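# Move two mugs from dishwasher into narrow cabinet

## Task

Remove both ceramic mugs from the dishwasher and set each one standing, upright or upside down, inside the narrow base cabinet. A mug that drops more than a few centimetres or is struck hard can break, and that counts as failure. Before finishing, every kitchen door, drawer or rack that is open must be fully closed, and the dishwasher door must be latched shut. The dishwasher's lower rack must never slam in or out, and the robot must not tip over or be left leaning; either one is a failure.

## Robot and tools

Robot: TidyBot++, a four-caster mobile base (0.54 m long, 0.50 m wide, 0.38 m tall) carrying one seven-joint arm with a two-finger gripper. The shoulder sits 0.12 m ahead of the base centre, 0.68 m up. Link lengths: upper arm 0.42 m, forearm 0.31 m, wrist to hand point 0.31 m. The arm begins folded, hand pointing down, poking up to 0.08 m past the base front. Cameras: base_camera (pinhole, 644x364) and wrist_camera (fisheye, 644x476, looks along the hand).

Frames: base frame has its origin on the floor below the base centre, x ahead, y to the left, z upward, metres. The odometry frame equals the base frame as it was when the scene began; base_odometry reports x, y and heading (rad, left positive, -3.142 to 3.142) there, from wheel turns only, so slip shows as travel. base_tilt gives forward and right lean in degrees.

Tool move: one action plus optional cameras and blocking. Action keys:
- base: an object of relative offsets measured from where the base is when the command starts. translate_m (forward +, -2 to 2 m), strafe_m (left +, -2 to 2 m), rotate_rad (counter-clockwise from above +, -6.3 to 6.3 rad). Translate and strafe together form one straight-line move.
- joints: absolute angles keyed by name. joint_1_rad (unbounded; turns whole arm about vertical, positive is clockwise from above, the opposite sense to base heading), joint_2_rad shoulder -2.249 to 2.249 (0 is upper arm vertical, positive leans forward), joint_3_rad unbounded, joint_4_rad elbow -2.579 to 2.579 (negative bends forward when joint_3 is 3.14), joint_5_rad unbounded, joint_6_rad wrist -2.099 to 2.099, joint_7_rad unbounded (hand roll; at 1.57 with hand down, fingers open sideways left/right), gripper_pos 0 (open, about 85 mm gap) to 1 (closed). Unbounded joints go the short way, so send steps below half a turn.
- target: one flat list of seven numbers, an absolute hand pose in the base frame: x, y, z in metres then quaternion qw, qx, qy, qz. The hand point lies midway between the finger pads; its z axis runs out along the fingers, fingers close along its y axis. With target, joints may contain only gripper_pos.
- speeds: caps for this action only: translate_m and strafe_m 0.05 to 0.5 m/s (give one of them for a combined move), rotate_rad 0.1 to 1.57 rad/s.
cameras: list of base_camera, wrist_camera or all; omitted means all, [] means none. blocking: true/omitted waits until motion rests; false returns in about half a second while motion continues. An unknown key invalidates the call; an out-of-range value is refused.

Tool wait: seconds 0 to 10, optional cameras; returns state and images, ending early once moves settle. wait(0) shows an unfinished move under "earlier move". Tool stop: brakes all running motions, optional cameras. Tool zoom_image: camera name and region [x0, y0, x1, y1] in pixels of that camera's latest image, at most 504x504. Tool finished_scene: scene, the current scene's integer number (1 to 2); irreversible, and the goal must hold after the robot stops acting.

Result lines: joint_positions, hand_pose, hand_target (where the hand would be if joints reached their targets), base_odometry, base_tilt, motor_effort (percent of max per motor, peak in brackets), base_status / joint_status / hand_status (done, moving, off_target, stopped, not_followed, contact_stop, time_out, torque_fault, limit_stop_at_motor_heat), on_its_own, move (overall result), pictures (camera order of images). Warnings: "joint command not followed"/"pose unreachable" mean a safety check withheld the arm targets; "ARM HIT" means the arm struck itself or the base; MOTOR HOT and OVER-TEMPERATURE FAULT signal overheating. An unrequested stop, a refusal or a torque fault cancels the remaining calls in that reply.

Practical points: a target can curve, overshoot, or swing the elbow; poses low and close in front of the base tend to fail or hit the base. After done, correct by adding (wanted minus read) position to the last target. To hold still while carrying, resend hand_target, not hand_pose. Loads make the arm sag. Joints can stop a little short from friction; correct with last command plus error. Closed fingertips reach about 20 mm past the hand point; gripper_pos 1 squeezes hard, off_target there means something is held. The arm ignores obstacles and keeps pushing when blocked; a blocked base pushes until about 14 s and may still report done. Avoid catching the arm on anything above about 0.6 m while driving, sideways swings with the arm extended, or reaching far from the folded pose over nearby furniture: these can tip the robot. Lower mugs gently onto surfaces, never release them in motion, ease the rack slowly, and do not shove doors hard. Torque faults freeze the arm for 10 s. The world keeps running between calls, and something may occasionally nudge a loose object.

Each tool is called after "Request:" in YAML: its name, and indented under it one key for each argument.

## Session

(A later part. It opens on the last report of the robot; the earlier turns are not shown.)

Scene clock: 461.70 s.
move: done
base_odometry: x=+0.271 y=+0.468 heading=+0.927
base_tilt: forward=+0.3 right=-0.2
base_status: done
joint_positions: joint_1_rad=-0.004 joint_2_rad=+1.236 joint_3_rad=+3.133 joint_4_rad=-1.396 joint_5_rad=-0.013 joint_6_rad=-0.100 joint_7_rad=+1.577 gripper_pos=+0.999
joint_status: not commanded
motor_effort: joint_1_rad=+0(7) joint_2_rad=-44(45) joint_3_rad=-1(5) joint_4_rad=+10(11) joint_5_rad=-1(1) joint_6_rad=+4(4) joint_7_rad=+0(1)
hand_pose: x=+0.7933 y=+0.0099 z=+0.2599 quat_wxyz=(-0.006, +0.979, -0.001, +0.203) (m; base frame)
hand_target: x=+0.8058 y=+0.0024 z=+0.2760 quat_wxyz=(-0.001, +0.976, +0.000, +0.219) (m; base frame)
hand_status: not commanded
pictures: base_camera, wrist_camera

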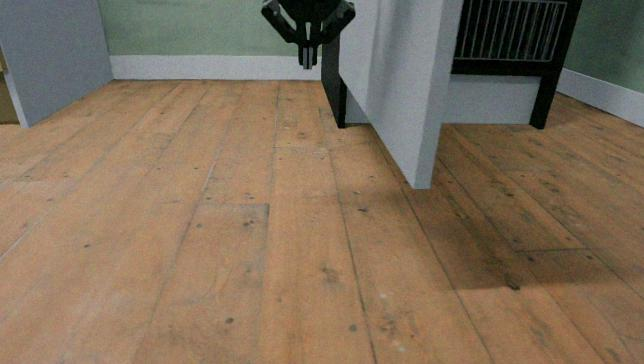

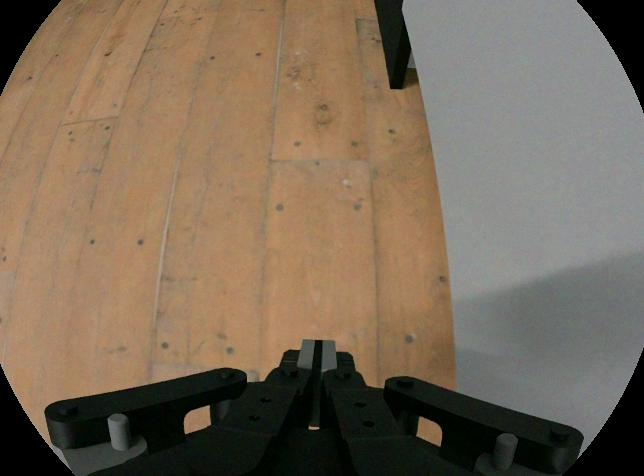

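Request:
move:
  base: {"strafe_m":-0.18}
  speeds: {"strafe_m":0.1}

Request:
move:
  base: {"strafe_m":-0.14,"translate_m":0.06}
  speeds: {"strafe_m":0.1}

Scene clock: 465.30 s.
move: done
base_odometry: x=+0.415 y=+0.360 heading=+0.927
base_tilt: forward=+0.3 right=-0.2
base_status: done
joint_positions: joint_1_rad=-0.003 joint_2_rad=+1.236 joint_3_rad=+3.132 joint_4_rad=-1.396 joint_5_rad=-0.013 joint_6_rad=-0.100 joint_7_rad=+1.577 gripper_pos=+0.999
joint_status: not commanded
motor_effort: joint_1_rad=+0(6) joint_2_rad=-44(45) joint_3_rad=-1(6) joint_4_rad=+10(12) joint_5_rad=-1(1) joint_6_rad=+4(4) joint_7_rad=+0(1)
hand_pose: x=+0.7933 y=+0.0096 z=+0.2599 quat_wxyz=(-0.006, +0.979, -0.001, +0.203) (m; base frame)
hand_target: x=+0.8058 y=+0.0024 z=+0.2760 quat_wxyz=(-0.001, +0.976, +0.000, +0.219) (m; base frame)
hand_status: not commanded
pictures: base_camera, wrist_camera

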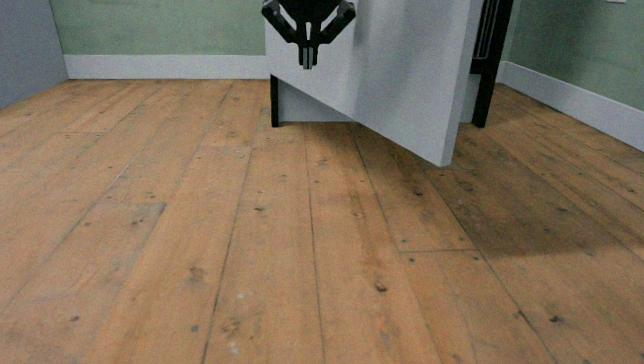

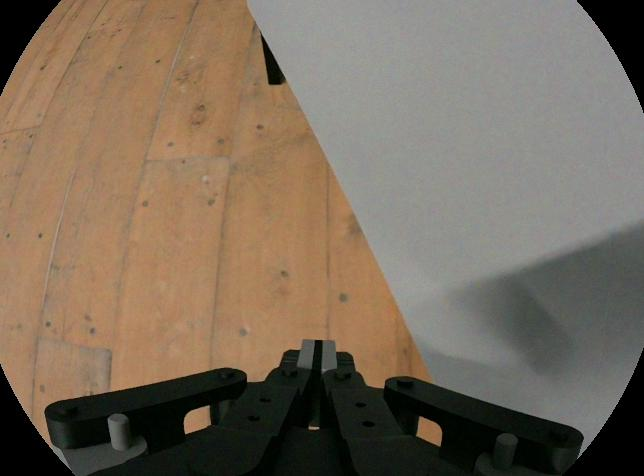

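Scene clock: 467.37 s.
move: done
base_odometry: x=+0.564 y=+0.323 heading=+0.926
base_tilt: forward=+0.3 right=-0.2
base_status: done
joint_positions: joint_1_rad=-0.002 joint_2_rad=+1.236 joint_3_rad=+3.132 joint_4_rad=-1.396 joint_5_rad=-0.013 joint_6_rad=-0.100 joint_7_rad=+1.577 gripper_pos=+0.999
joint_status: not commanded
motor_effort: joint_1_rad=+0(6) joint_2_rad=-44(46) joint_3_rad=-1(3) joint_4_rad=+10(13) joint_5_rad=-1(1) joint_6_rad=+4(5) joint_7_rad=+0(1)
hand_pose: x=+0.7931 y=+0.0095 z=+0.2598 quat_wxyz=(-0.006, +0.979, -0.001, +0.203) (m; base frame)
hand_target: x=+0.8058 y=+0.0024 z=+0.2760 quat_wxyz=(-0.001, +0.976, +0.000, +0.219) (m; base frame)
hand_status: not commanded
pictures: base_camera, wrist_camera

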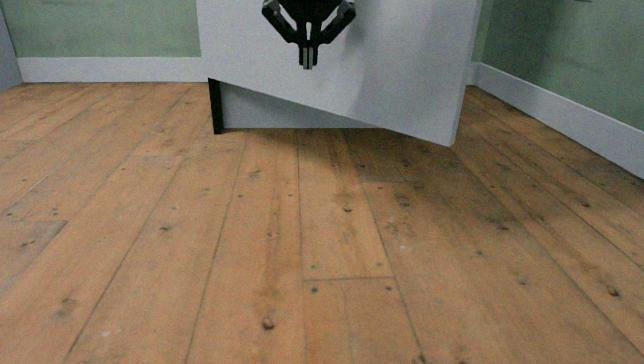

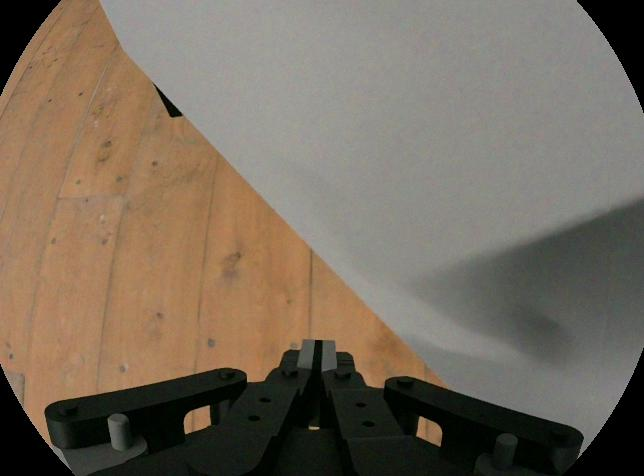

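Request:
move:
  base: {"strafe_m":-0.14,"translate_m":0.12}
  speeds: {"strafe_m":0.1}
  cameras: []

Request:
move:
  base: {"translate_m":0.12}
  speeds: {"translate_m":0.1}

Scene clock: 470.93 s.
move: done
base_odometry: x=+0.748 y=+0.335 heading=+0.926
base_tilt: forward=+0.3 right=-0.2
base_status: done
joint_positions: joint_1_rad=-0.004 joint_2_rad=+1.237 joint_3_rad=+3.131 joint_4_rad=-1.397 joint_5_rad=-0.013 joint_6_rad=-0.100 joint_7_rad=+1.577 gripper_pos=+0.999
joint_status: not commanded
motor_effort: joint_1_rad=+0(7) joint_2_rad=-44(46) joint_3_rad=-1(4) joint_4_rad=+10(14) joint_5_rad=-1(1) joint_6_rad=+4(5) joint_7_rad=+0(1)
hand_pose: x=+0.7925 y=+0.0104 z=+0.2594 quat_wxyz=(-0.007, +0.979, -0.001, +0.202) (m; base frame)
hand_target: x=+0.8058 y=+0.0024 z=+0.2760 quat_wxyz=(-0.001, +0.976, +0.000, +0.219) (m; base frame)
hand_status: not commanded
pictures: none
No camera images: "cameras" was empty.

Scene clock: 472.67 s.
move: done
base_odometry: x=+0.820 y=+0.431 heading=+0.926
base_tilt: forward=+0.3 right=-0.2
base_status: done
joint_positions: joint_1_rad=-0.004 joint_2_rad=+1.237 joint_3_rad=+3.131 joint_4_rad=-1.397 joint_5_rad=-0.013 joint_6_rad=-0.100 joint_7_rad=+1.577 gripper_pos=+0.999
joint_status: not commanded
motor_effort: joint_1_rad=+0(1) joint_2_rad=-44(45) joint_3_rad=-1(1) joint_4_rad=+10(13) joint_5_rad=-1(1) joint_6_rad=+4(4) joint_7_rad=+0(1)
hand_pose: x=+0.7926 y=+0.0104 z=+0.2595 quat_wxyz=(-0.007, +0.979, -0.001, +0.202) (m; base frame)
hand_target: x=+0.8058 y=+0.0024 z=+0.2760 quat_wxyz=(-0.001, +0.976, +0.000, +0.219) (m; base frame)
hand_status: not commanded
pictures: base_camera, wrist_camera

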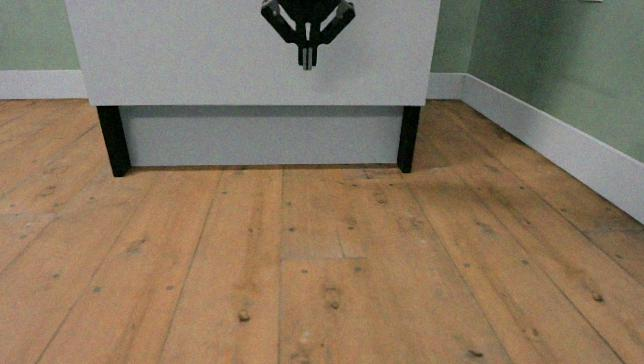

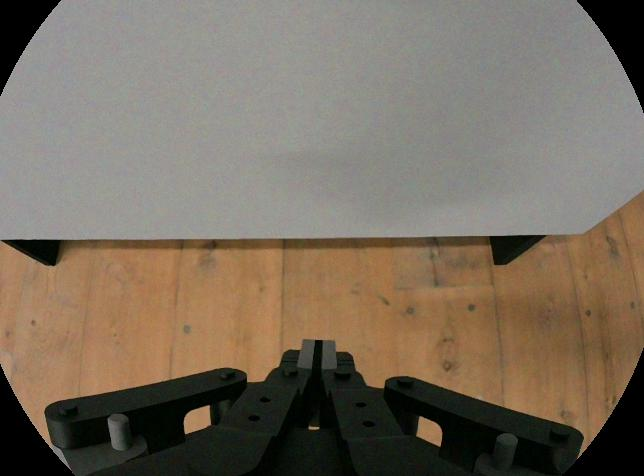

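Request:
move:
  base: {"strafe_m":-0.08,"translate_m":0.04}
  speeds: {"translate_m":0.1}
  cameras: ["wrist_camera"]

Request:
move:
  base: {"translate_m":0.04}
  speeds: {"translate_m":0.05}

Scene clock: 475.03 s.
move: done
base_odometry: x=+0.908 y=+0.415 heading=+0.926
base_tilt: forward=+0.3 right=-0.2
base_status: done
joint_positions: joint_1_rad=-0.002 joint_2_rad=+1.237 joint_3_rad=+3.132 joint_4_rad=-1.397 joint_5_rad=-0.013 joint_6_rad=-0.100 joint_7_rad=+1.577 gripper_pos=+0.999
joint_status: not commanded
motor_effort: joint_1_rad=+0(4) joint_2_rad=-44(44) joint_3_rad=-1(3) joint_4_rad=+10(11) joint_5_rad=-1(1) joint_6_rad=+4(4) joint_7_rad=+0(1)
hand_pose: x=+0.7926 y=+0.0093 z=+0.2595 quat_wxyz=(-0.006, +0.979, -0.001, +0.202) (m; base frame)
hand_target: x=+0.8058 y=+0.0024 z=+0.2760 quat_wxyz=(-0.001, +0.976, +0.000, +0.219) (m; base frame)
hand_status: not commanded
pictures: wrist_camera

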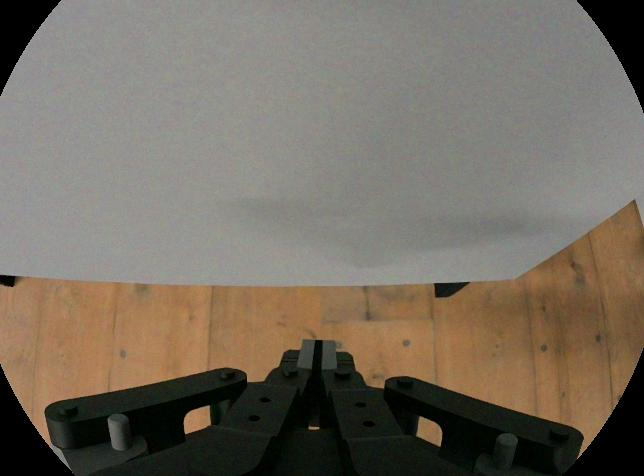

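Scene clock: 476.30 s.
move: done
base_odometry: x=+0.932 y=+0.447 heading=+0.926
base_tilt: forward=+0.3 right=-0.2
base_status: done
joint_positions: joint_1_rad=-0.002 joint_2_rad=+1.237 joint_3_rad=+3.132 joint_4_rad=-1.397 joint_5_rad=-0.013 joint_6_rad=-0.100 joint_7_rad=+1.577 gripper_pos=+0.999
joint_status: not commanded
motor_effort: joint_1_rad=-1(1) joint_2_rad=-44(46) joint_3_rad=-1(1) joint_4_rad=+11(12) joint_5_rad=-1(1) joint_6_rad=+3(4) joint_7_rad=+0(1)
hand_pose: x=+0.7926 y=+0.0093 z=+0.2595 quat_wxyz=(-0.006, +0.979, -0.001, +0.202) (m; base frame)
hand_target: x=+0.8058 y=+0.0024 z=+0.2760 quat_wxyz=(-0.001, +0.976, +0.000, +0.219) (m; base frame)
hand_status: not commanded
pictures: base_camera, wrist_camera

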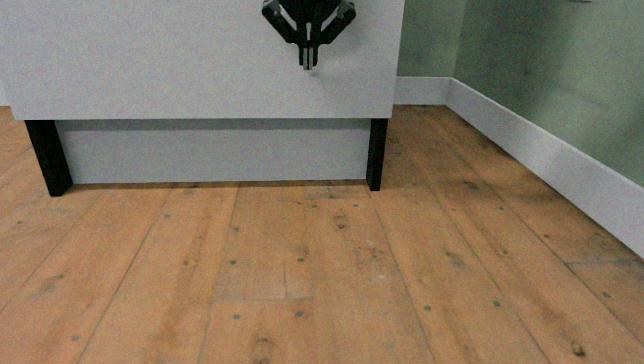

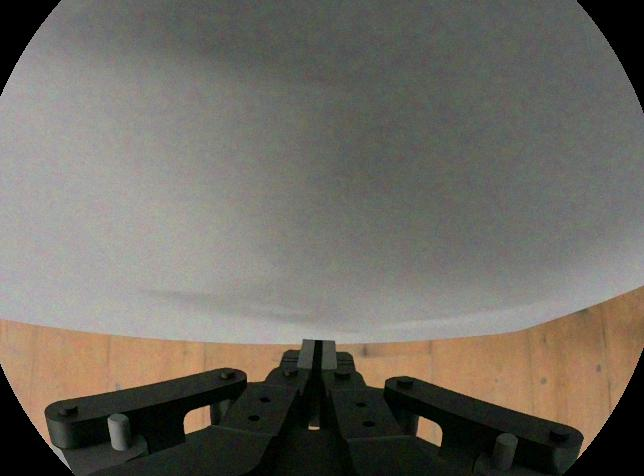

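Keep pushing until resistance.

Request:
move:
  base: {"translate_m":0.05}
  speeds: {"translate_m":0.05}
  cameras: ["base_camera"]

Request:
move:
  base: {"translate_m":0.04}
  speeds: {"translate_m":0.05}
  cameras: ["base_camera"]

Scene clock: 478.53 s.
move: done
base_odometry: x=+0.962 y=+0.487 heading=+0.926
base_tilt: forward=+0.3 right=-0.2
base_status: done
joint_positions: joint_1_rad=-0.002 joint_2_rad=+1.267 joint_3_rad=+3.132 joint_4_rad=-1.471 joint_5_rad=-0.013 joint_6_rad=-0.117 joint_7_rad=+1.577 gripper_pos=+0.999
joint_status: not commanded
motor_effort: joint_1_rad=-1(2) joint_2_rad=-51(52) joint_3_rad=-1(2) joint_4_rad=+24(28) joint_5_rad=-2(2) joint_6_rad=+10(12) joint_7_rad=-2(2)
hand_pose: x=+0.7317 y=+0.0093 z=+0.2200 quat_wxyz=(-0.006, +0.990, -0.001, +0.143) (m; base frame)
hand_target: x=+0.8058 y=+0.0024 z=+0.2760 quat_wxyz=(-0.001, +0.976, +0.000, +0.219) (m; base frame)
hand_status: not commanded
pictures: base_camera

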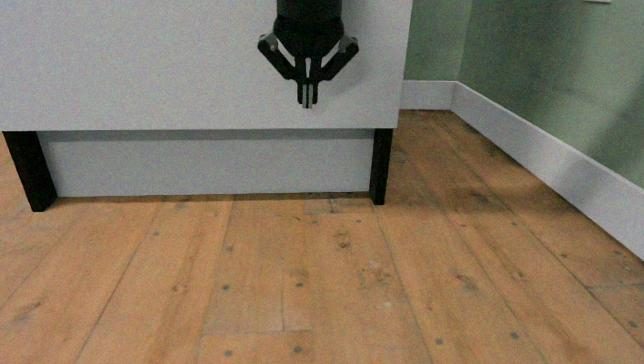

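Scene clock: 479.83 s.
move: done
base_odometry: x=+0.986 y=+0.518 heading=+0.926
base_tilt: forward=+0.3 right=-0.2
base_status: done
joint_positions: joint_1_rad=-0.002 joint_2_rad=+1.303 joint_3_rad=+3.132 joint_4_rad=-1.522 joint_5_rad=-0.013 joint_6_rad=-0.149 joint_7_rad=+1.577 gripper_pos=+0.999
joint_status: not commanded
motor_effort: joint_1_rad=-1(1) joint_2_rad=-55(57) joint_3_rad=-2(2) joint_4_rad=+31(35) joint_5_rad=-3(3) joint_6_rad=+14(16) joint_7_rad=-2(3)
hand_pose: x=+0.6748 y=+0.0093 z=+0.1877 quat_wxyz=(-0.006, +0.996, -0.001, +0.084) (m; base frame)
hand_target: x=+0.8058 y=+0.0024 z=+0.2760 quat_wxyz=(-0.001, +0.976, +0.000, +0.219) (m; base frame)
hand_status: not commanded
pictures: base_camera

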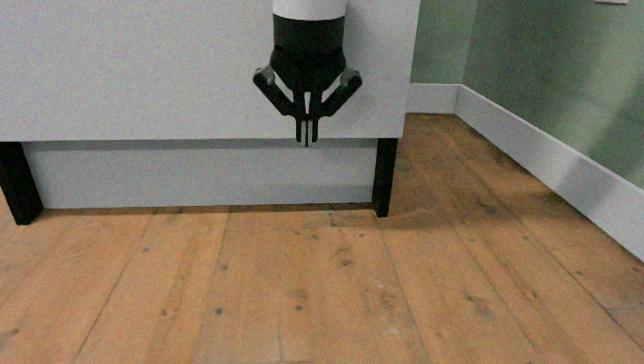

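Request:
move:
  base: {"translate_m":-0.35}
  cameras: []

Request:
move:
  base: {"translate_m":-0.35}
  joints: {"joint_1_rad":0,"joint_2_rad":-0.3,"joint_4_rad":-1.4,"joint_6_rad":-0.9,"joint_7_rad":1.57}

Request:
zoom_image:
  camera: "wrist_camera"
  region: [100, 50, 560, 350]

Scene clock: 483.03 s.
move: done
base_odometry: x=+0.776 y=+0.239 heading=+0.925
base_tilt: forward=+0.3 right=-0.2
base_status: done
joint_positions: joint_1_rad=-0.002 joint_2_rad=+1.229 joint_3_rad=+3.132 joint_4_rad=-1.393 joint_5_rad=-0.013 joint_6_rad=-0.095 joint_7_rad=+1.577 gripper_pos=+0.999
joint_status: not commanded
motor_effort: joint_1_rad=+0(3) joint_2_rad=-44(57) joint_3_rad=-1(2) joint_4_rad=+11(29) joint_5_rad=-1(3) joint_6_rad=+4(13) joint_7_rad=+0(2)
hand_pose: x=+0.7996 y=+0.0092 z=+0.2664 quat_wxyz=(-0.006, +0.978, -0.001, +0.211) (m; base frame)
hand_target: x=+0.8058 y=+0.0024 z=+0.2760 quat_wxyz=(-0.001, +0.976, +0.000, +0.219) (m; base frame)
hand_status: not commanded
pictures: none
No camera images: "cameras" was empty.

Scene clock: 485.80 s.
move: done
base_odometry: x=+0.565 y=-0.041 heading=+0.925
base_tilt: forward=+0.3 right=-0.2
base_status: done
joint_positions: joint_1_rad=-0.002 joint_2_rad=-0.282 joint_3_rad=+3.132 joint_4_rad=-1.394 joint_5_rad=-0.013 joint_6_rad=-0.859 joint_7_rad=+1.577 gripper_pos=+0.999
joint_status: all done
motor_effort: joint_1_rad=+0(1) joint_2_rad=-9(49) joint_3_rad=+0(1) joint_4_rad=+21(22) joint_5_rad=-1(1) joint_6_rad=+8(9) joint_7_rad=+0(1)
hand_pose: x=+0.5703 y=+0.0107 z=+1.1041 quat_wxyz=(-0.007, +0.833, +0.007, +0.553) (m; base frame)
hand_target: x=+0.5579 y=+0.0022 z=+1.0968 quat_wxyz=(+0.000, +0.841, +0.000, +0.540) (m; base frame)
hand_status: not commanded
pictures: base_camera, wrist_camera

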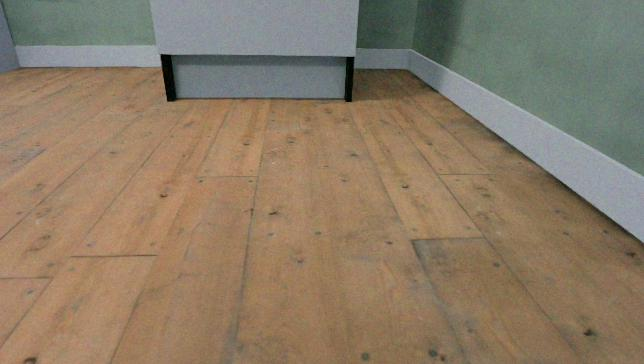

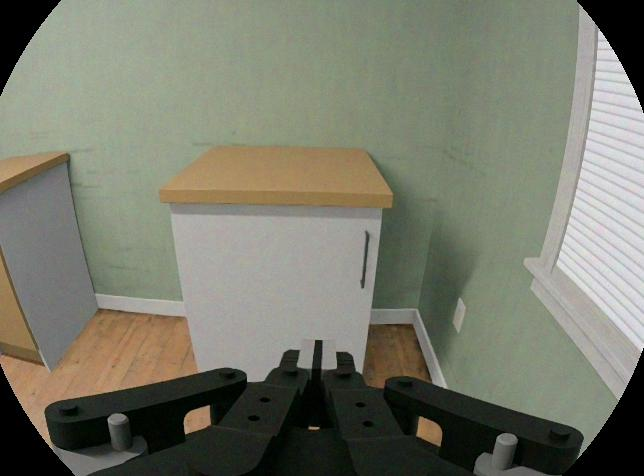

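Scaled by 1.096.

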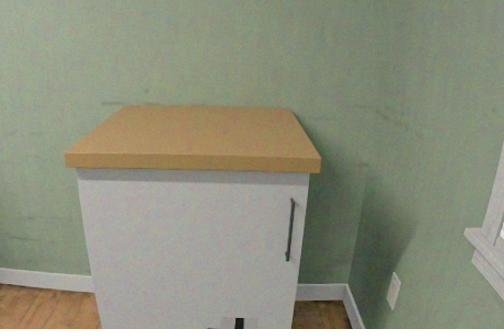

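Request:
move:
  base: {"rotate_rad":1.565}
  cameras: []

Request:
move:
  base: {"translate_m":1.05,"strafe_m":-0.15}
  joints: {"joint_6_rad":-1.2}

Scene clock: 503.07 s.
move: done
base_odometry: x=+0.565 y=-0.041 heading=+2.490
base_tilt: forward=+0.3 right=-0.2
base_status: done
joint_positions: joint_1_rad=-0.002 joint_2_rad=-0.282 joint_3_rad=+3.132 joint_4_rad=-1.394 joint_5_rad=-0.013 joint_6_rad=-0.861 joint_7_rad=+1.577 gripper_pos=+0.999
joint_status: not commanded
motor_effort: joint_1_rad=+0(1) joint_2_rad=-9(11) joint_3_rad=+0(3) joint_4_rad=+21(21) joint_5_rad=-1(1) joint_6_rad=+8(9) joint_7_rad=+0(1)
hand_pose: x=+0.5700 y=+0.0106 z=+1.1033 quat_wxyz=(-0.007, +0.834, +0.007, +0.552) (m; base frame)
hand_target: x=+0.5579 y=+0.0022 z=+1.0968 quat_wxyz=(+0.000, +0.841, +0.000, +0.540) (m; base frame)
hand_status: not commanded
pictures: none
No camera images: "cameras" was empty.

Scene clock: 506.00 s.
move: done
base_odometry: x=-0.179 y=+0.715 heading=+2.490
base_tilt: forward=+0.3 right=-0.2
base_status: done
joint_positions: joint_1_rad=-0.002 joint_2_rad=-0.289 joint_3_rad=+3.132 joint_4_rad=-1.397 joint_5_rad=-0.013 joint_6_rad=-1.171 joint_7_rad=+1.577 gripper_pos=+0.999
joint_status: all done
motor_effort: joint_1_rad=+0(1) joint_2_rad=-7(12) joint_3_rad=+0(1) joint_4_rad=+20(21) joint_5_rad=-1(1) joint_6_rad=+7(9) joint_7_rad=-1(1)
hand_pose: x=+0.5165 y=+0.0104 z=+1.0232 quat_wxyz=(-0.006, +0.908, +0.009, +0.418) (m; base frame)
hand_target: x=+0.5069 y=+0.0021 z=+1.0190 quat_wxyz=(+0.000, +0.913, +0.000, +0.408) (m; base frame)
hand_status: not commanded
pictures: base_camera, wrist_camera

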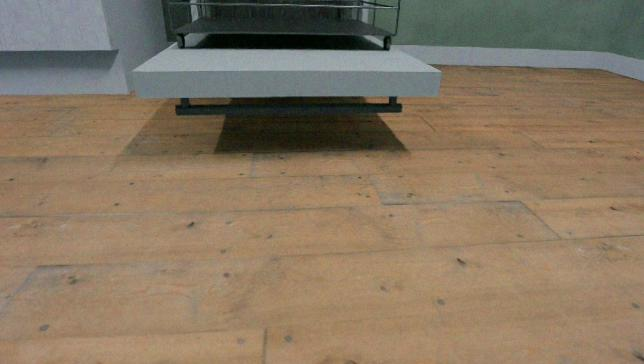

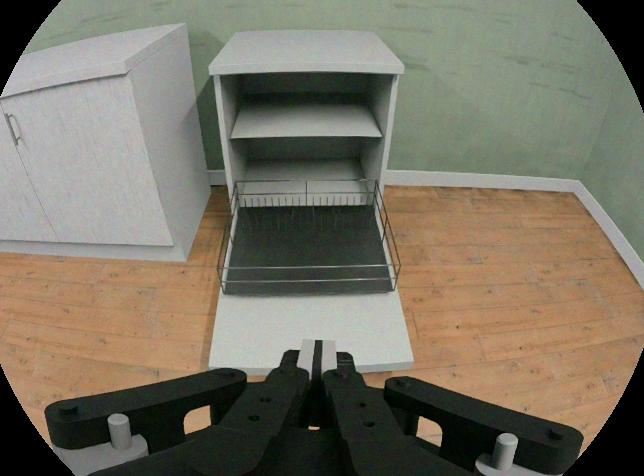

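Request:
move:
  base: {"strafe_m":0.03}
  joints: {"joint_2_rad":1.19,"joint_4_rad":-0.945,"joint_6_rad":-0.61}

Request:
move:
  base: {"translate_m":0.2}
  speeds: {"translate_m":0.15}

Scene clock: 511.17 s.
move: done
base_odometry: x=-0.197 y=+0.691 heading=+2.490
base_tilt: forward=+0.3 right=-0.2
base_status: done
joint_positions: joint_1_rad=-0.002 joint_2_rad=+1.199 joint_3_rad=+3.132 joint_4_rad=-0.964 joint_5_rad=-0.013 joint_6_rad=-0.646 joint_7_rad=+1.577 gripper_pos=+0.999
joint_status: all done
motor_effort: joint_1_rad=+0(2) joint_2_rad=-49(52) joint_3_rad=-1(2) joint_4_rad=+16(20) joint_5_rad=-1(2) joint_6_rad=+3(8) joint_7_rad=-1(1)
hand_pose: x=+0.8736 y=+0.0105 z=+0.3651 quat_wxyz=(-0.009, +0.986, +0.001, +0.166) (m; base frame)
hand_target: x=+0.8955 y=+0.0023 z=+0.3830 quat_wxyz=(-0.001, +0.980, +0.000, +0.197) (m; base frame)
hand_status: not commanded
pictures: base_camera, wrist_camera

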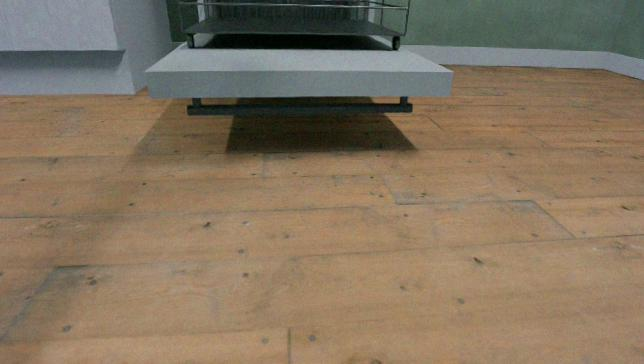

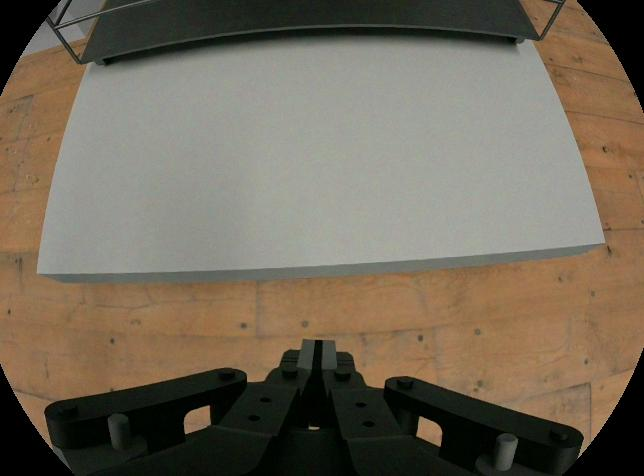

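Scene clock: 513.10 s.
move: done
base_odometry: x=-0.357 y=+0.813 heading=+2.490
base_tilt: forward=+0.3 right=-0.2
base_status: done
joint_positions: joint_1_rad=-0.002 joint_2_rad=+1.200 joint_3_rad=+3.132 joint_4_rad=-0.958 joint_5_rad=-0.013 joint_6_rad=-0.640 joint_7_rad=+1.577 gripper_pos=+0.999
joint_status: not commanded
motor_effort: joint_1_rad=+0(1) joint_2_rad=-49(51) joint_3_rad=-1(1) joint_4_rad=+16(18) joint_5_rad=-1(1) joint_6_rad=+3(4) joint_7_rad=+0(1)
hand_pose: x=+0.8780 y=+0.0105 z=+0.3675 quat_wxyz=(-0.009, +0.985, +0.001, +0.171) (m; base frame)
hand_target: x=+0.8955 y=+0.0023 z=+0.3830 quat_wxyz=(-0.001, +0.980, +0.000, +0.197) (m; base frame)
hand_status: not commanded
pictures: base_camera, wrist_camera

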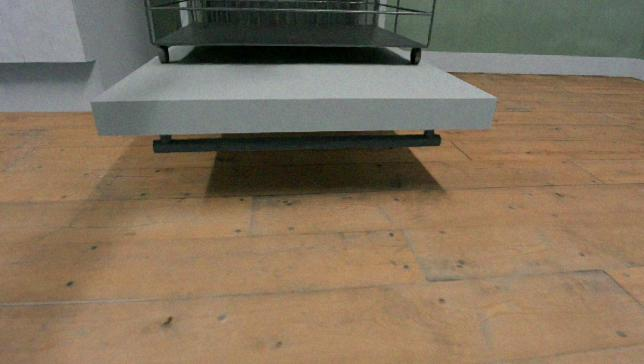

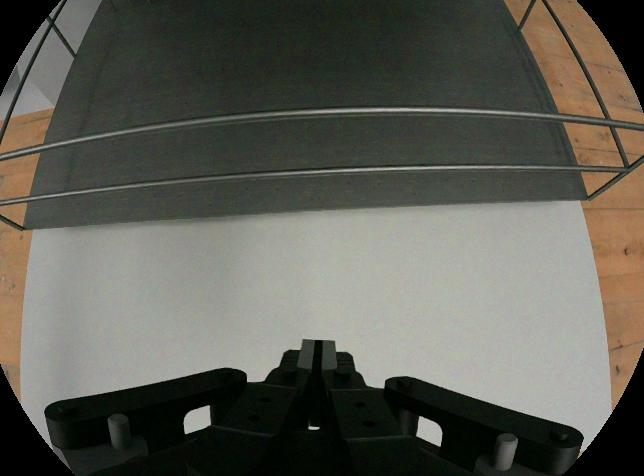

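Request:
move:
  base: {"translate_m":0.2}
  speeds: {"translate_m":0.06}

Scene clock: 519.13 s.
move: done
base_odometry: x=-0.516 y=+0.934 heading=+2.491
base_tilt: forward=+0.3 right=-0.2
base_status: done
joint_positions: joint_1_rad=-0.002 joint_2_rad=+1.201 joint_3_rad=+3.132 joint_4_rad=-0.956 joint_5_rad=-0.013 joint_6_rad=-0.637 joint_7_rad=+1.577 gripper_pos=+0.999
joint_status: not commanded
motor_effort: joint_1_rad=+0(1) joint_2_rad=-50(52) joint_3_rad=-1(1) joint_4_rad=+17(21) joint_5_rad=-1(1) joint_6_rad=+4(7) joint_7_rad=-1(1)
hand_pose: x=+0.8788 y=+0.0105 z=+0.3670 quat_wxyz=(-0.009, +0.985, +0.000, +0.172) (m; base frame)
hand_target: x=+0.8955 y=+0.0023 z=+0.3830 quat_wxyz=(-0.001, +0.980, +0.000, +0.197) (m; base frame)
hand_status: not commanded
pictures: base_camera, wrist_camera

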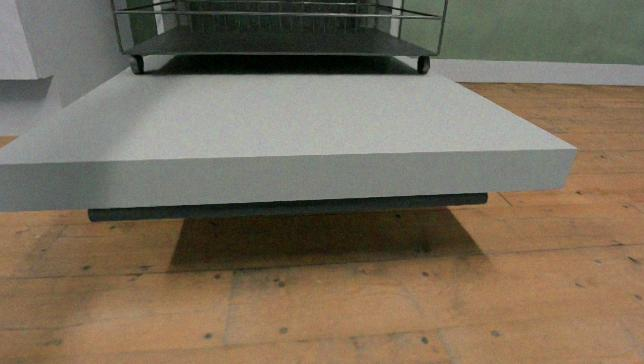

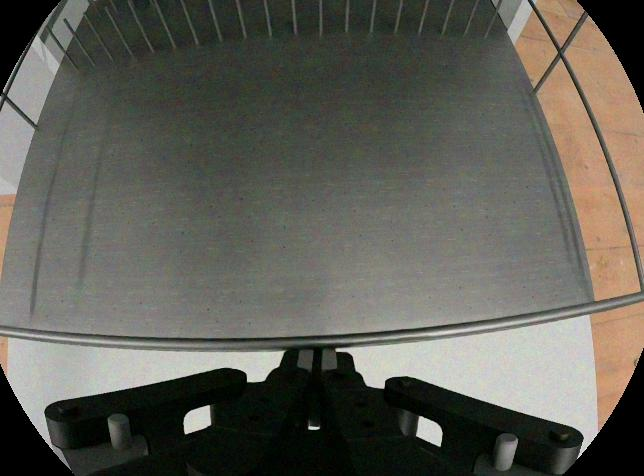

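Request:
move:
  base: {"rotate_rad":0.025,"strafe_m":0.01}
  speeds: {"rotate_rad":0.1}
  cameras: []

Request:
move:
  base: {"translate_m":0.13}
  speeds: {"translate_m":0.06}

Scene clock: 521.23 s.
move: done
base_odometry: x=-0.522 y=+0.926 heading=+2.516
base_tilt: forward=+0.3 right=-0.2
base_status: done
joint_positions: joint_1_rad=-0.003 joint_2_rad=+1.202 joint_3_rad=+3.134 joint_4_rad=-0.956 joint_5_rad=-0.013 joint_6_rad=-0.637 joint_7_rad=+1.577 gripper_pos=+0.999
joint_status: not commanded
motor_effort: joint_1_rad=+0(6) joint_2_rad=-50(51) joint_3_rad=-1(4) joint_4_rad=+17(19) joint_5_rad=-1(2) joint_6_rad=+4(5) joint_7_rad=+0(1)
hand_pose: x=+0.8785 y=+0.0105 z=+0.3664 quat_wxyz=(-0.008, +0.985, +0.001, +0.172) (m; base frame)
hand_target: x=+0.8955 y=+0.0023 z=+0.3830 quat_wxyz=(-0.001, +0.980, +0.000, +0.197) (m; base frame)
hand_status: not commanded
pictures: none
No camera images: "cameras" was empty.

Scene clock: 523.90 s.
move: done
base_odometry: x=-0.627 y=+1.002 heading=+2.516
base_tilt: forward=+0.3 right=-0.2
base_status: done
joint_positions: joint_1_rad=-0.003 joint_2_rad=+1.203 joint_3_rad=+3.134 joint_4_rad=-0.955 joint_5_rad=-0.013 joint_6_rad=-0.634 joint_7_rad=+1.577 gripper_pos=+0.999
joint_status: not commanded
motor_effort: joint_1_rad=+0(1) joint_2_rad=-50(52) joint_3_rad=-1(2) joint_4_rad=+17(20) joint_5_rad=+0(1) joint_6_rad=+3(7) joint_7_rad=-1(1)
hand_pose: x=+0.8797 y=+0.0105 z=+0.3666 quat_wxyz=(-0.008, +0.985, +0.001, +0.174) (m; base frame)
hand_target: x=+0.8955 y=+0.0023 z=+0.3830 quat_wxyz=(-0.001, +0.980, +0.000, +0.197) (m; base frame)
hand_status: not commanded
pictures: base_camera, wrist_camera

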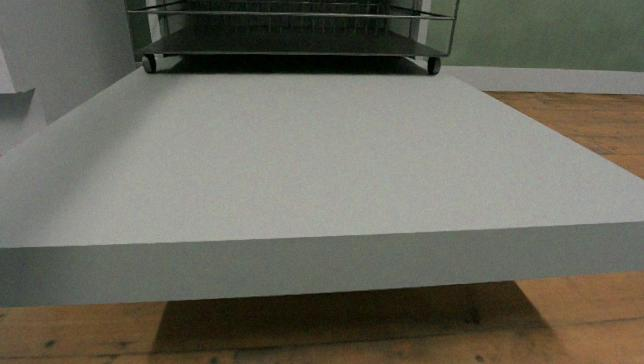

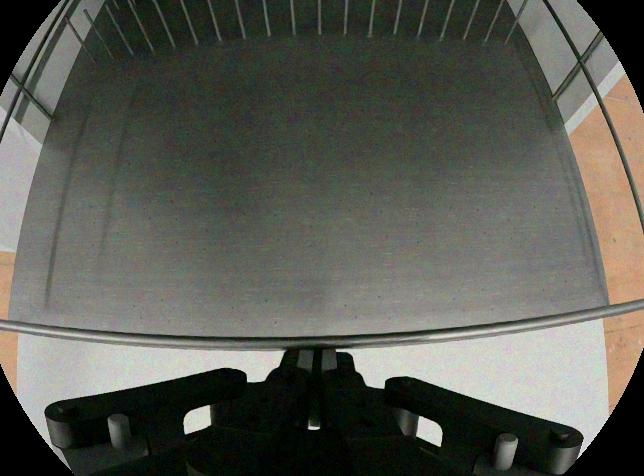

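Request:
move:
  base: {"translate_m":0.08}
  speeds: {"translate_m":0.06}

Scene clock: 526.93 s.
move: done
base_odometry: x=-0.692 y=+1.049 heading=+2.516
base_tilt: forward=+0.3 right=-0.2
base_status: done
joint_positions: joint_1_rad=-0.003 joint_2_rad=+1.204 joint_3_rad=+3.134 joint_4_rad=-0.954 joint_5_rad=-0.013 joint_6_rad=-0.632 joint_7_rad=+1.577 gripper_pos=+0.999
joint_status: not commanded
motor_effort: joint_1_rad=+0(2) joint_2_rad=-50(51) joint_3_rad=-1(2) joint_4_rad=+17(20) joint_5_rad=-1(1) joint_6_rad=+4(7) joint_7_rad=+0(1)
hand_pose: x=+0.8807 y=+0.0105 z=+0.3668 quat_wxyz=(-0.008, +0.985, +0.001, +0.175) (m; base frame)
hand_target: x=+0.8955 y=+0.0023 z=+0.3830 quat_wxyz=(-0.001, +0.980, +0.000, +0.197) (m; base frame)
hand_status: not commanded
pictures: base_camera, wrist_camera

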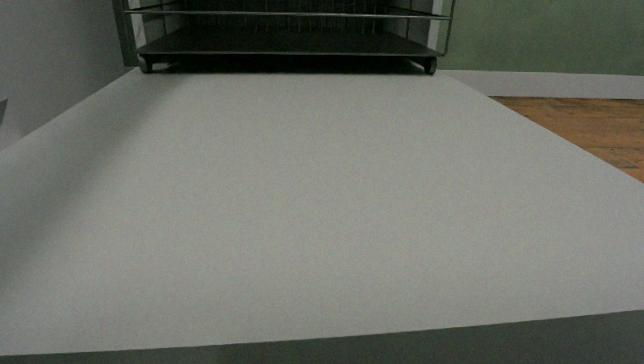

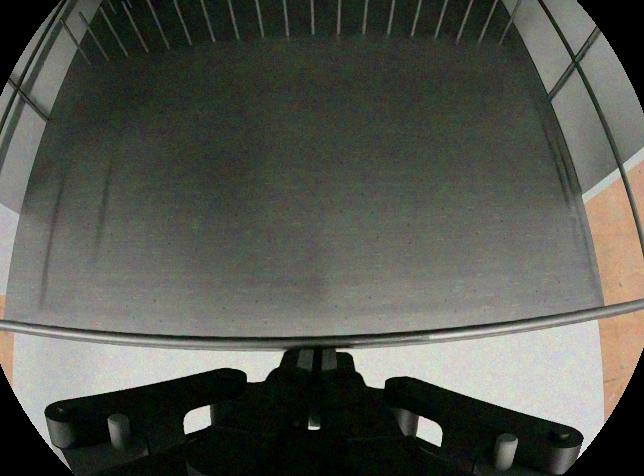

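Request:
move:
  base: {"translate_m":-0.12}
  speeds: {"translate_m":0.1}
  cameras: []

Request:
move:
  joints: {"joint_2_rad":1.30,"joint_4_rad":-0.867,"joint_6_rad":-0.251}

Scene clock: 531.23 s.
move: done
base_odometry: x=-0.595 y=+0.978 heading=+2.516
base_tilt: forward=+0.3 right=-0.2
base_status: done
joint_positions: joint_1_rad=-0.003 joint_2_rad=+1.204 joint_3_rad=+3.134 joint_4_rad=-0.952 joint_5_rad=-0.013 joint_6_rad=-0.631 joint_7_rad=+1.577 gripper_pos=+0.999
joint_status: not commanded
motor_effort: joint_1_rad=+0(1) joint_2_rad=-49(51) joint_3_rad=-1(1) joint_4_rad=+16(18) joint_5_rad=-1(1) joint_6_rad=+3(4) joint_7_rad=+0(1)
hand_pose: x=+0.8822 y=+0.0105 z=+0.3677 quat_wxyz=(-0.008, +0.984, +0.001, +0.177) (m; base frame)
hand_target: x=+0.8955 y=+0.0023 z=+0.3830 quat_wxyz=(-0.001, +0.980, +0.000, +0.197) (m; base frame)
hand_status: not commanded
pictures: none
No camera images: "cameras" was empty.

Scene clock: 532.57 s.
move: done
base_odometry: x=-0.595 y=+0.978 heading=+2.516
base_tilt: forward=+0.3 right=-0.2
base_status: not commanded
joint_positions: joint_1_rad=-0.003 joint_2_rad=+1.308 joint_3_rad=+3.134 joint_4_rad=-0.880 joint_5_rad=-0.013 joint_6_rad=-0.285 joint_7_rad=+1.577 gripper_pos=+0.999
joint_status: all done
motor_effort: joint_1_rad=+0(0) joint_2_rad=-51(53) joint_3_rad=-1(1) joint_4_rad=+17(18) joint_5_rad=-1(1) joint_6_rad=+6(6) joint_7_rad=+0(1)
hand_pose: x=+0.9744 y=+0.0092 z=+0.3649 quat_wxyz=(-0.007, +0.945, -0.001, +0.328) (m; base frame)
hand_target: x=+0.9907 y=+0.0022 z=+0.3846 quat_wxyz=(-0.001, +0.935, +0.000, +0.354) (m; base frame)
hand_status: not commanded
pictures: base_camera, wrist_camera

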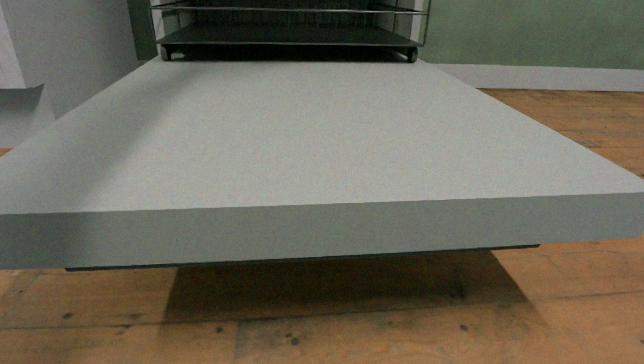

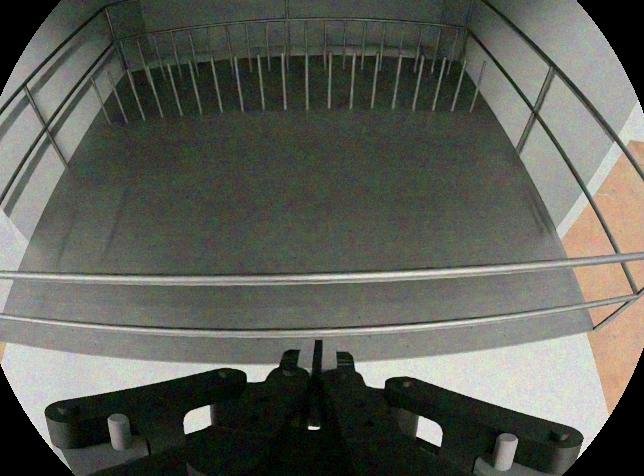

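Request:
move:
  base: {"translate_m":0.11}
  speeds: {"translate_m":0.06}

Scene clock: 535.37 s.
move: done
base_odometry: x=-0.684 y=+1.043 heading=+2.517
base_tilt: forward=+0.3 right=-0.2
base_status: done
joint_positions: joint_1_rad=-0.003 joint_2_rad=+1.315 joint_3_rad=+3.134 joint_4_rad=-0.879 joint_5_rad=-0.013 joint_6_rad=-0.281 joint_7_rad=+1.577 gripper_pos=+0.999
joint_status: not commanded
motor_effort: joint_1_rad=+0(2) joint_2_rad=-53(54) joint_3_rad=-1(1) joint_4_rad=+18(21) joint_5_rad=-1(1) joint_6_rad=+6(8) joint_7_rad=+0(1)
hand_pose: x=+0.9735 y=+0.0092 z=+0.3598 quat_wxyz=(-0.007, +0.945, -0.001, +0.327) (m; base frame)
hand_target: x=+0.9907 y=+0.0022 z=+0.3846 quat_wxyz=(-0.001, +0.935, +0.000, +0.354) (m; base frame)
hand_status: not commanded
pictures: base_camera, wrist_camera

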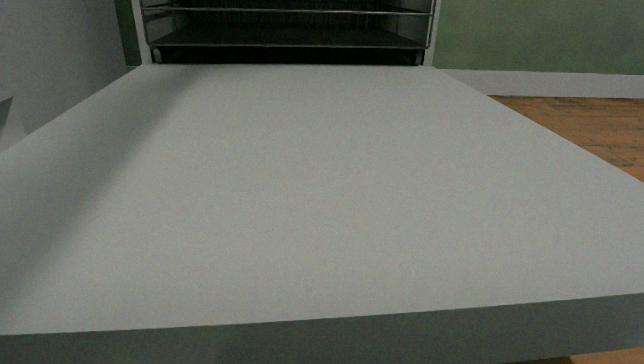

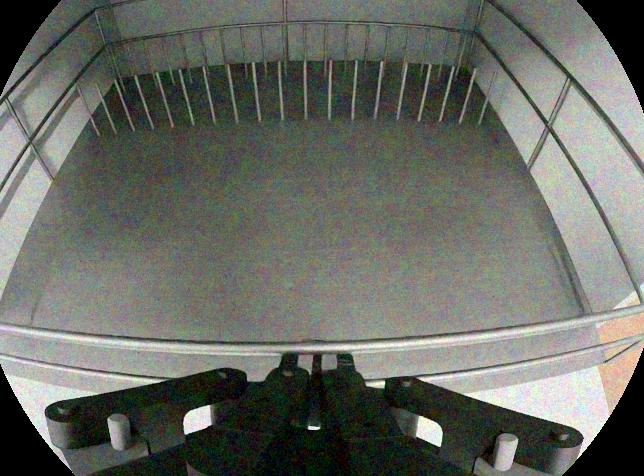

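Request:
move:
  base: {"translate_m":0.05}
  speeds: {"translate_m":0.05}

Scene clock: 537.63 s.
move: done
base_odometry: x=-0.725 y=+1.072 heading=+2.517
base_tilt: forward=+0.3 right=-0.2
base_status: done
joint_positions: joint_1_rad=-0.003 joint_2_rad=+1.317 joint_3_rad=+3.134 joint_4_rad=-0.879 joint_5_rad=-0.013 joint_6_rad=-0.279 joint_7_rad=+1.577 gripper_pos=+0.999
joint_status: not commanded
motor_effort: joint_1_rad=+0(2) joint_2_rad=-53(54) joint_3_rad=-1(2) joint_4_rad=+18(22) joint_5_rad=-1(1) joint_6_rad=+7(9) joint_7_rad=+0(1)
hand_pose: x=+0.9735 y=+0.0092 z=+0.3586 quat_wxyz=(-0.007, +0.945, -0.001, +0.327) (m; base frame)
hand_target: x=+0.9907 y=+0.0022 z=+0.3846 quat_wxyz=(-0.001, +0.935, +0.000, +0.354) (m; base frame)
hand_status: not commanded
pictures: base_camera, wrist_camera

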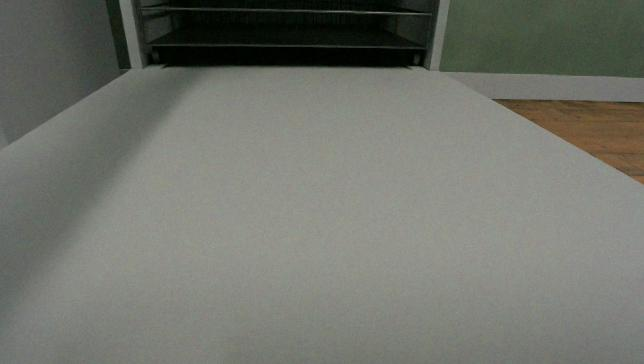

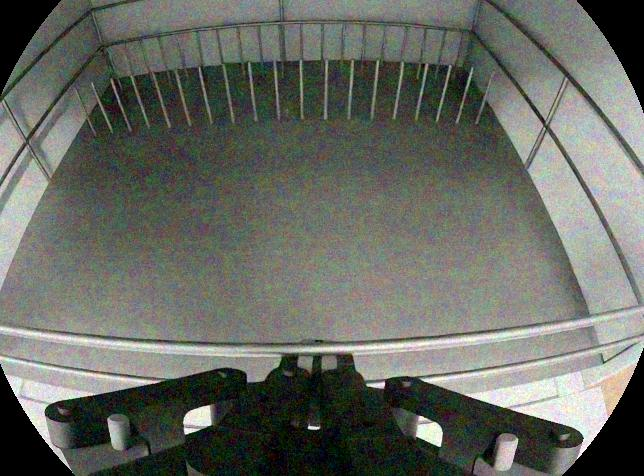

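Request:
move:
  base: {"translate_m":0.03}
  speeds: {"translate_m":0.05}

Scene clock: 540.50 s.
move: time_out
base_odometry: x=-0.748 y=+1.088 heading=+2.519
base_tilt: forward=+0.3 right=-0.2
base_status: translate_m time_out (by the wheels' count: +0.028 of +0.030)
joint_positions: joint_1_rad=+0.003 joint_2_rad=+1.327 joint_3_rad=+3.135 joint_4_rad=-0.882 joint_5_rad=-0.013 joint_6_rad=-0.279 joint_7_rad=+1.577 gripper_pos=+0.999
joint_status: not commanded
motor_effort: joint_1_rad=-1(5) joint_2_rad=-52(57) joint_3_rad=-1(5) joint_4_rad=+20(24) joint_5_rad=-1(2) joint_6_rad=+8(12) joint_7_rad=+0(1)
hand_pose: x=+0.9692 y=+0.0033 z=+0.3492 quat_wxyz=(-0.006, +0.947, -0.004, +0.321) (m; base frame)
hand_target: x=+0.9907 y=+0.0022 z=+0.3846 quat_wxyz=(-0.001, +0.935, +0.000, +0.354) (m; base frame)
hand_status: not commanded
pictures: base_camera, wrist_camera

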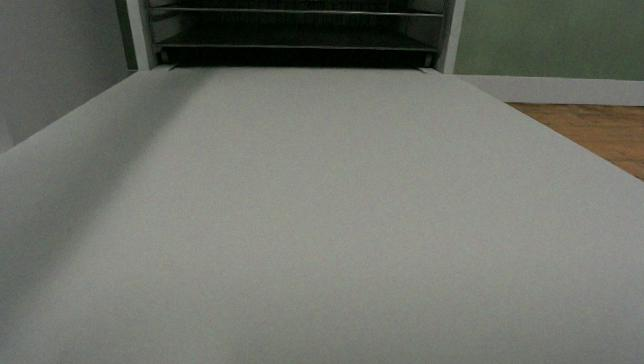

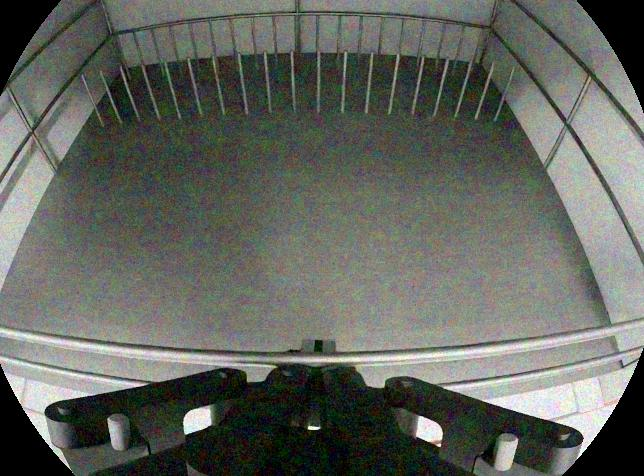

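Request:
move:
  base: {"translate_m":-0.15}
  speeds: {"translate_m":0.1}
  cameras: []

Request:
move:
  joints: {"joint_2_rad":0.2,"joint_4_rad":-1.6,"joint_6_rad":-0.9}

Request:
zoom_image:
  camera: "wrist_camera"
  region: [120, 0, 520, 300]

Scene clock: 543.83 s.
move: done
base_odometry: x=-0.626 y=+1.001 heading=+2.518
base_tilt: forward=+0.3 right=-0.2
base_status: done
joint_positions: joint_1_rad=+0.003 joint_2_rad=+1.327 joint_3_rad=+3.135 joint_4_rad=-0.874 joint_5_rad=-0.013 joint_6_rad=-0.268 joint_7_rad=+1.577 gripper_pos=+0.999
joint_status: not commanded
motor_effort: joint_1_rad=+0(1) joint_2_rad=-52(53) joint_3_rad=-1(1) joint_4_rad=+17(19) joint_5_rad=-1(1) joint_6_rad=+5(8) joint_7_rad=+0(1)
hand_pose: x=+0.9752 y=+0.0032 z=+0.3547 quat_wxyz=(-0.005, +0.944, -0.004, +0.330) (m; base frame)
hand_target: x=+0.9907 y=+0.0022 z=+0.3846 quat_wxyz=(-0.001, +0.935, +0.000, +0.354) (m; base frame)
hand_status: not commanded
pictures: none
No camera images: "cameras" was empty.

Scene clock: 546.23 s.
move: done
base_odometry: x=-0.626 y=+1.001 heading=+2.518
base_tilt: forward=+0.3 right=-0.2
base_status: not commanded
joint_positions: joint_1_rad=+0.003 joint_2_rad=+0.234 joint_3_rad=+3.135 joint_4_rad=-1.579 joint_5_rad=-0.013 joint_6_rad=-0.859 joint_7_rad=+1.577 gripper_pos=+0.999
joint_status: all done
motor_effort: joint_1_rad=+0(1) joint_2_rad=-26(55) joint_3_rad=+0(1) joint_4_rad=+19(21) joint_5_rad=-1(1) joint_6_rad=+4(6) joint_7_rad=-1(1)
hand_pose: x=+0.6624 y=+0.0061 z=+0.7377 quat_wxyz=(-0.006, +0.973, +0.002, +0.232) (m; base frame)
hand_target: x=+0.6418 y=+0.0022 z=+0.7413 quat_wxyz=(+0.000, +0.976, +0.000, +0.219) (m; base frame)
hand_status: not commanded
pictures: base_camera, wrist_camera

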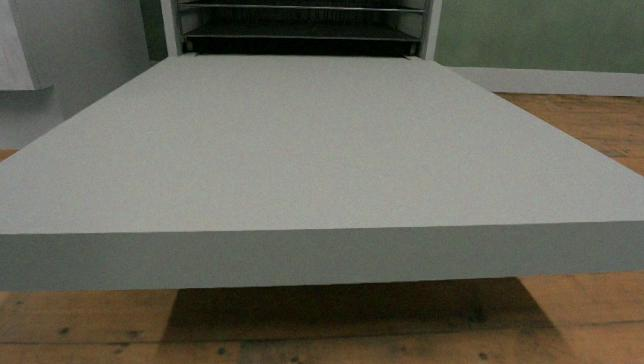

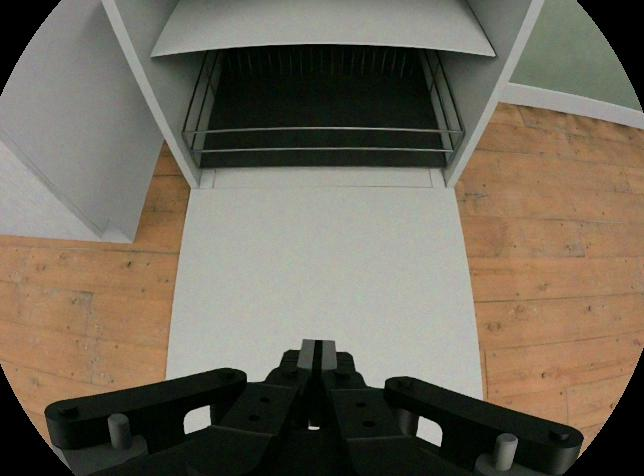

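Scaled by 1.260.

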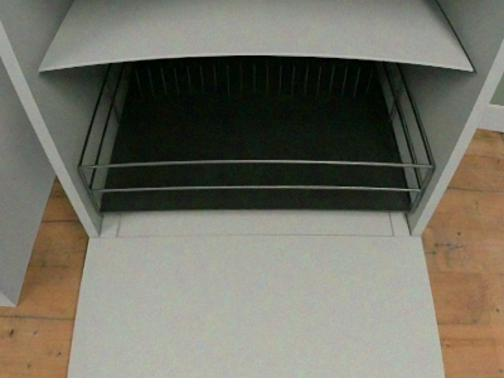

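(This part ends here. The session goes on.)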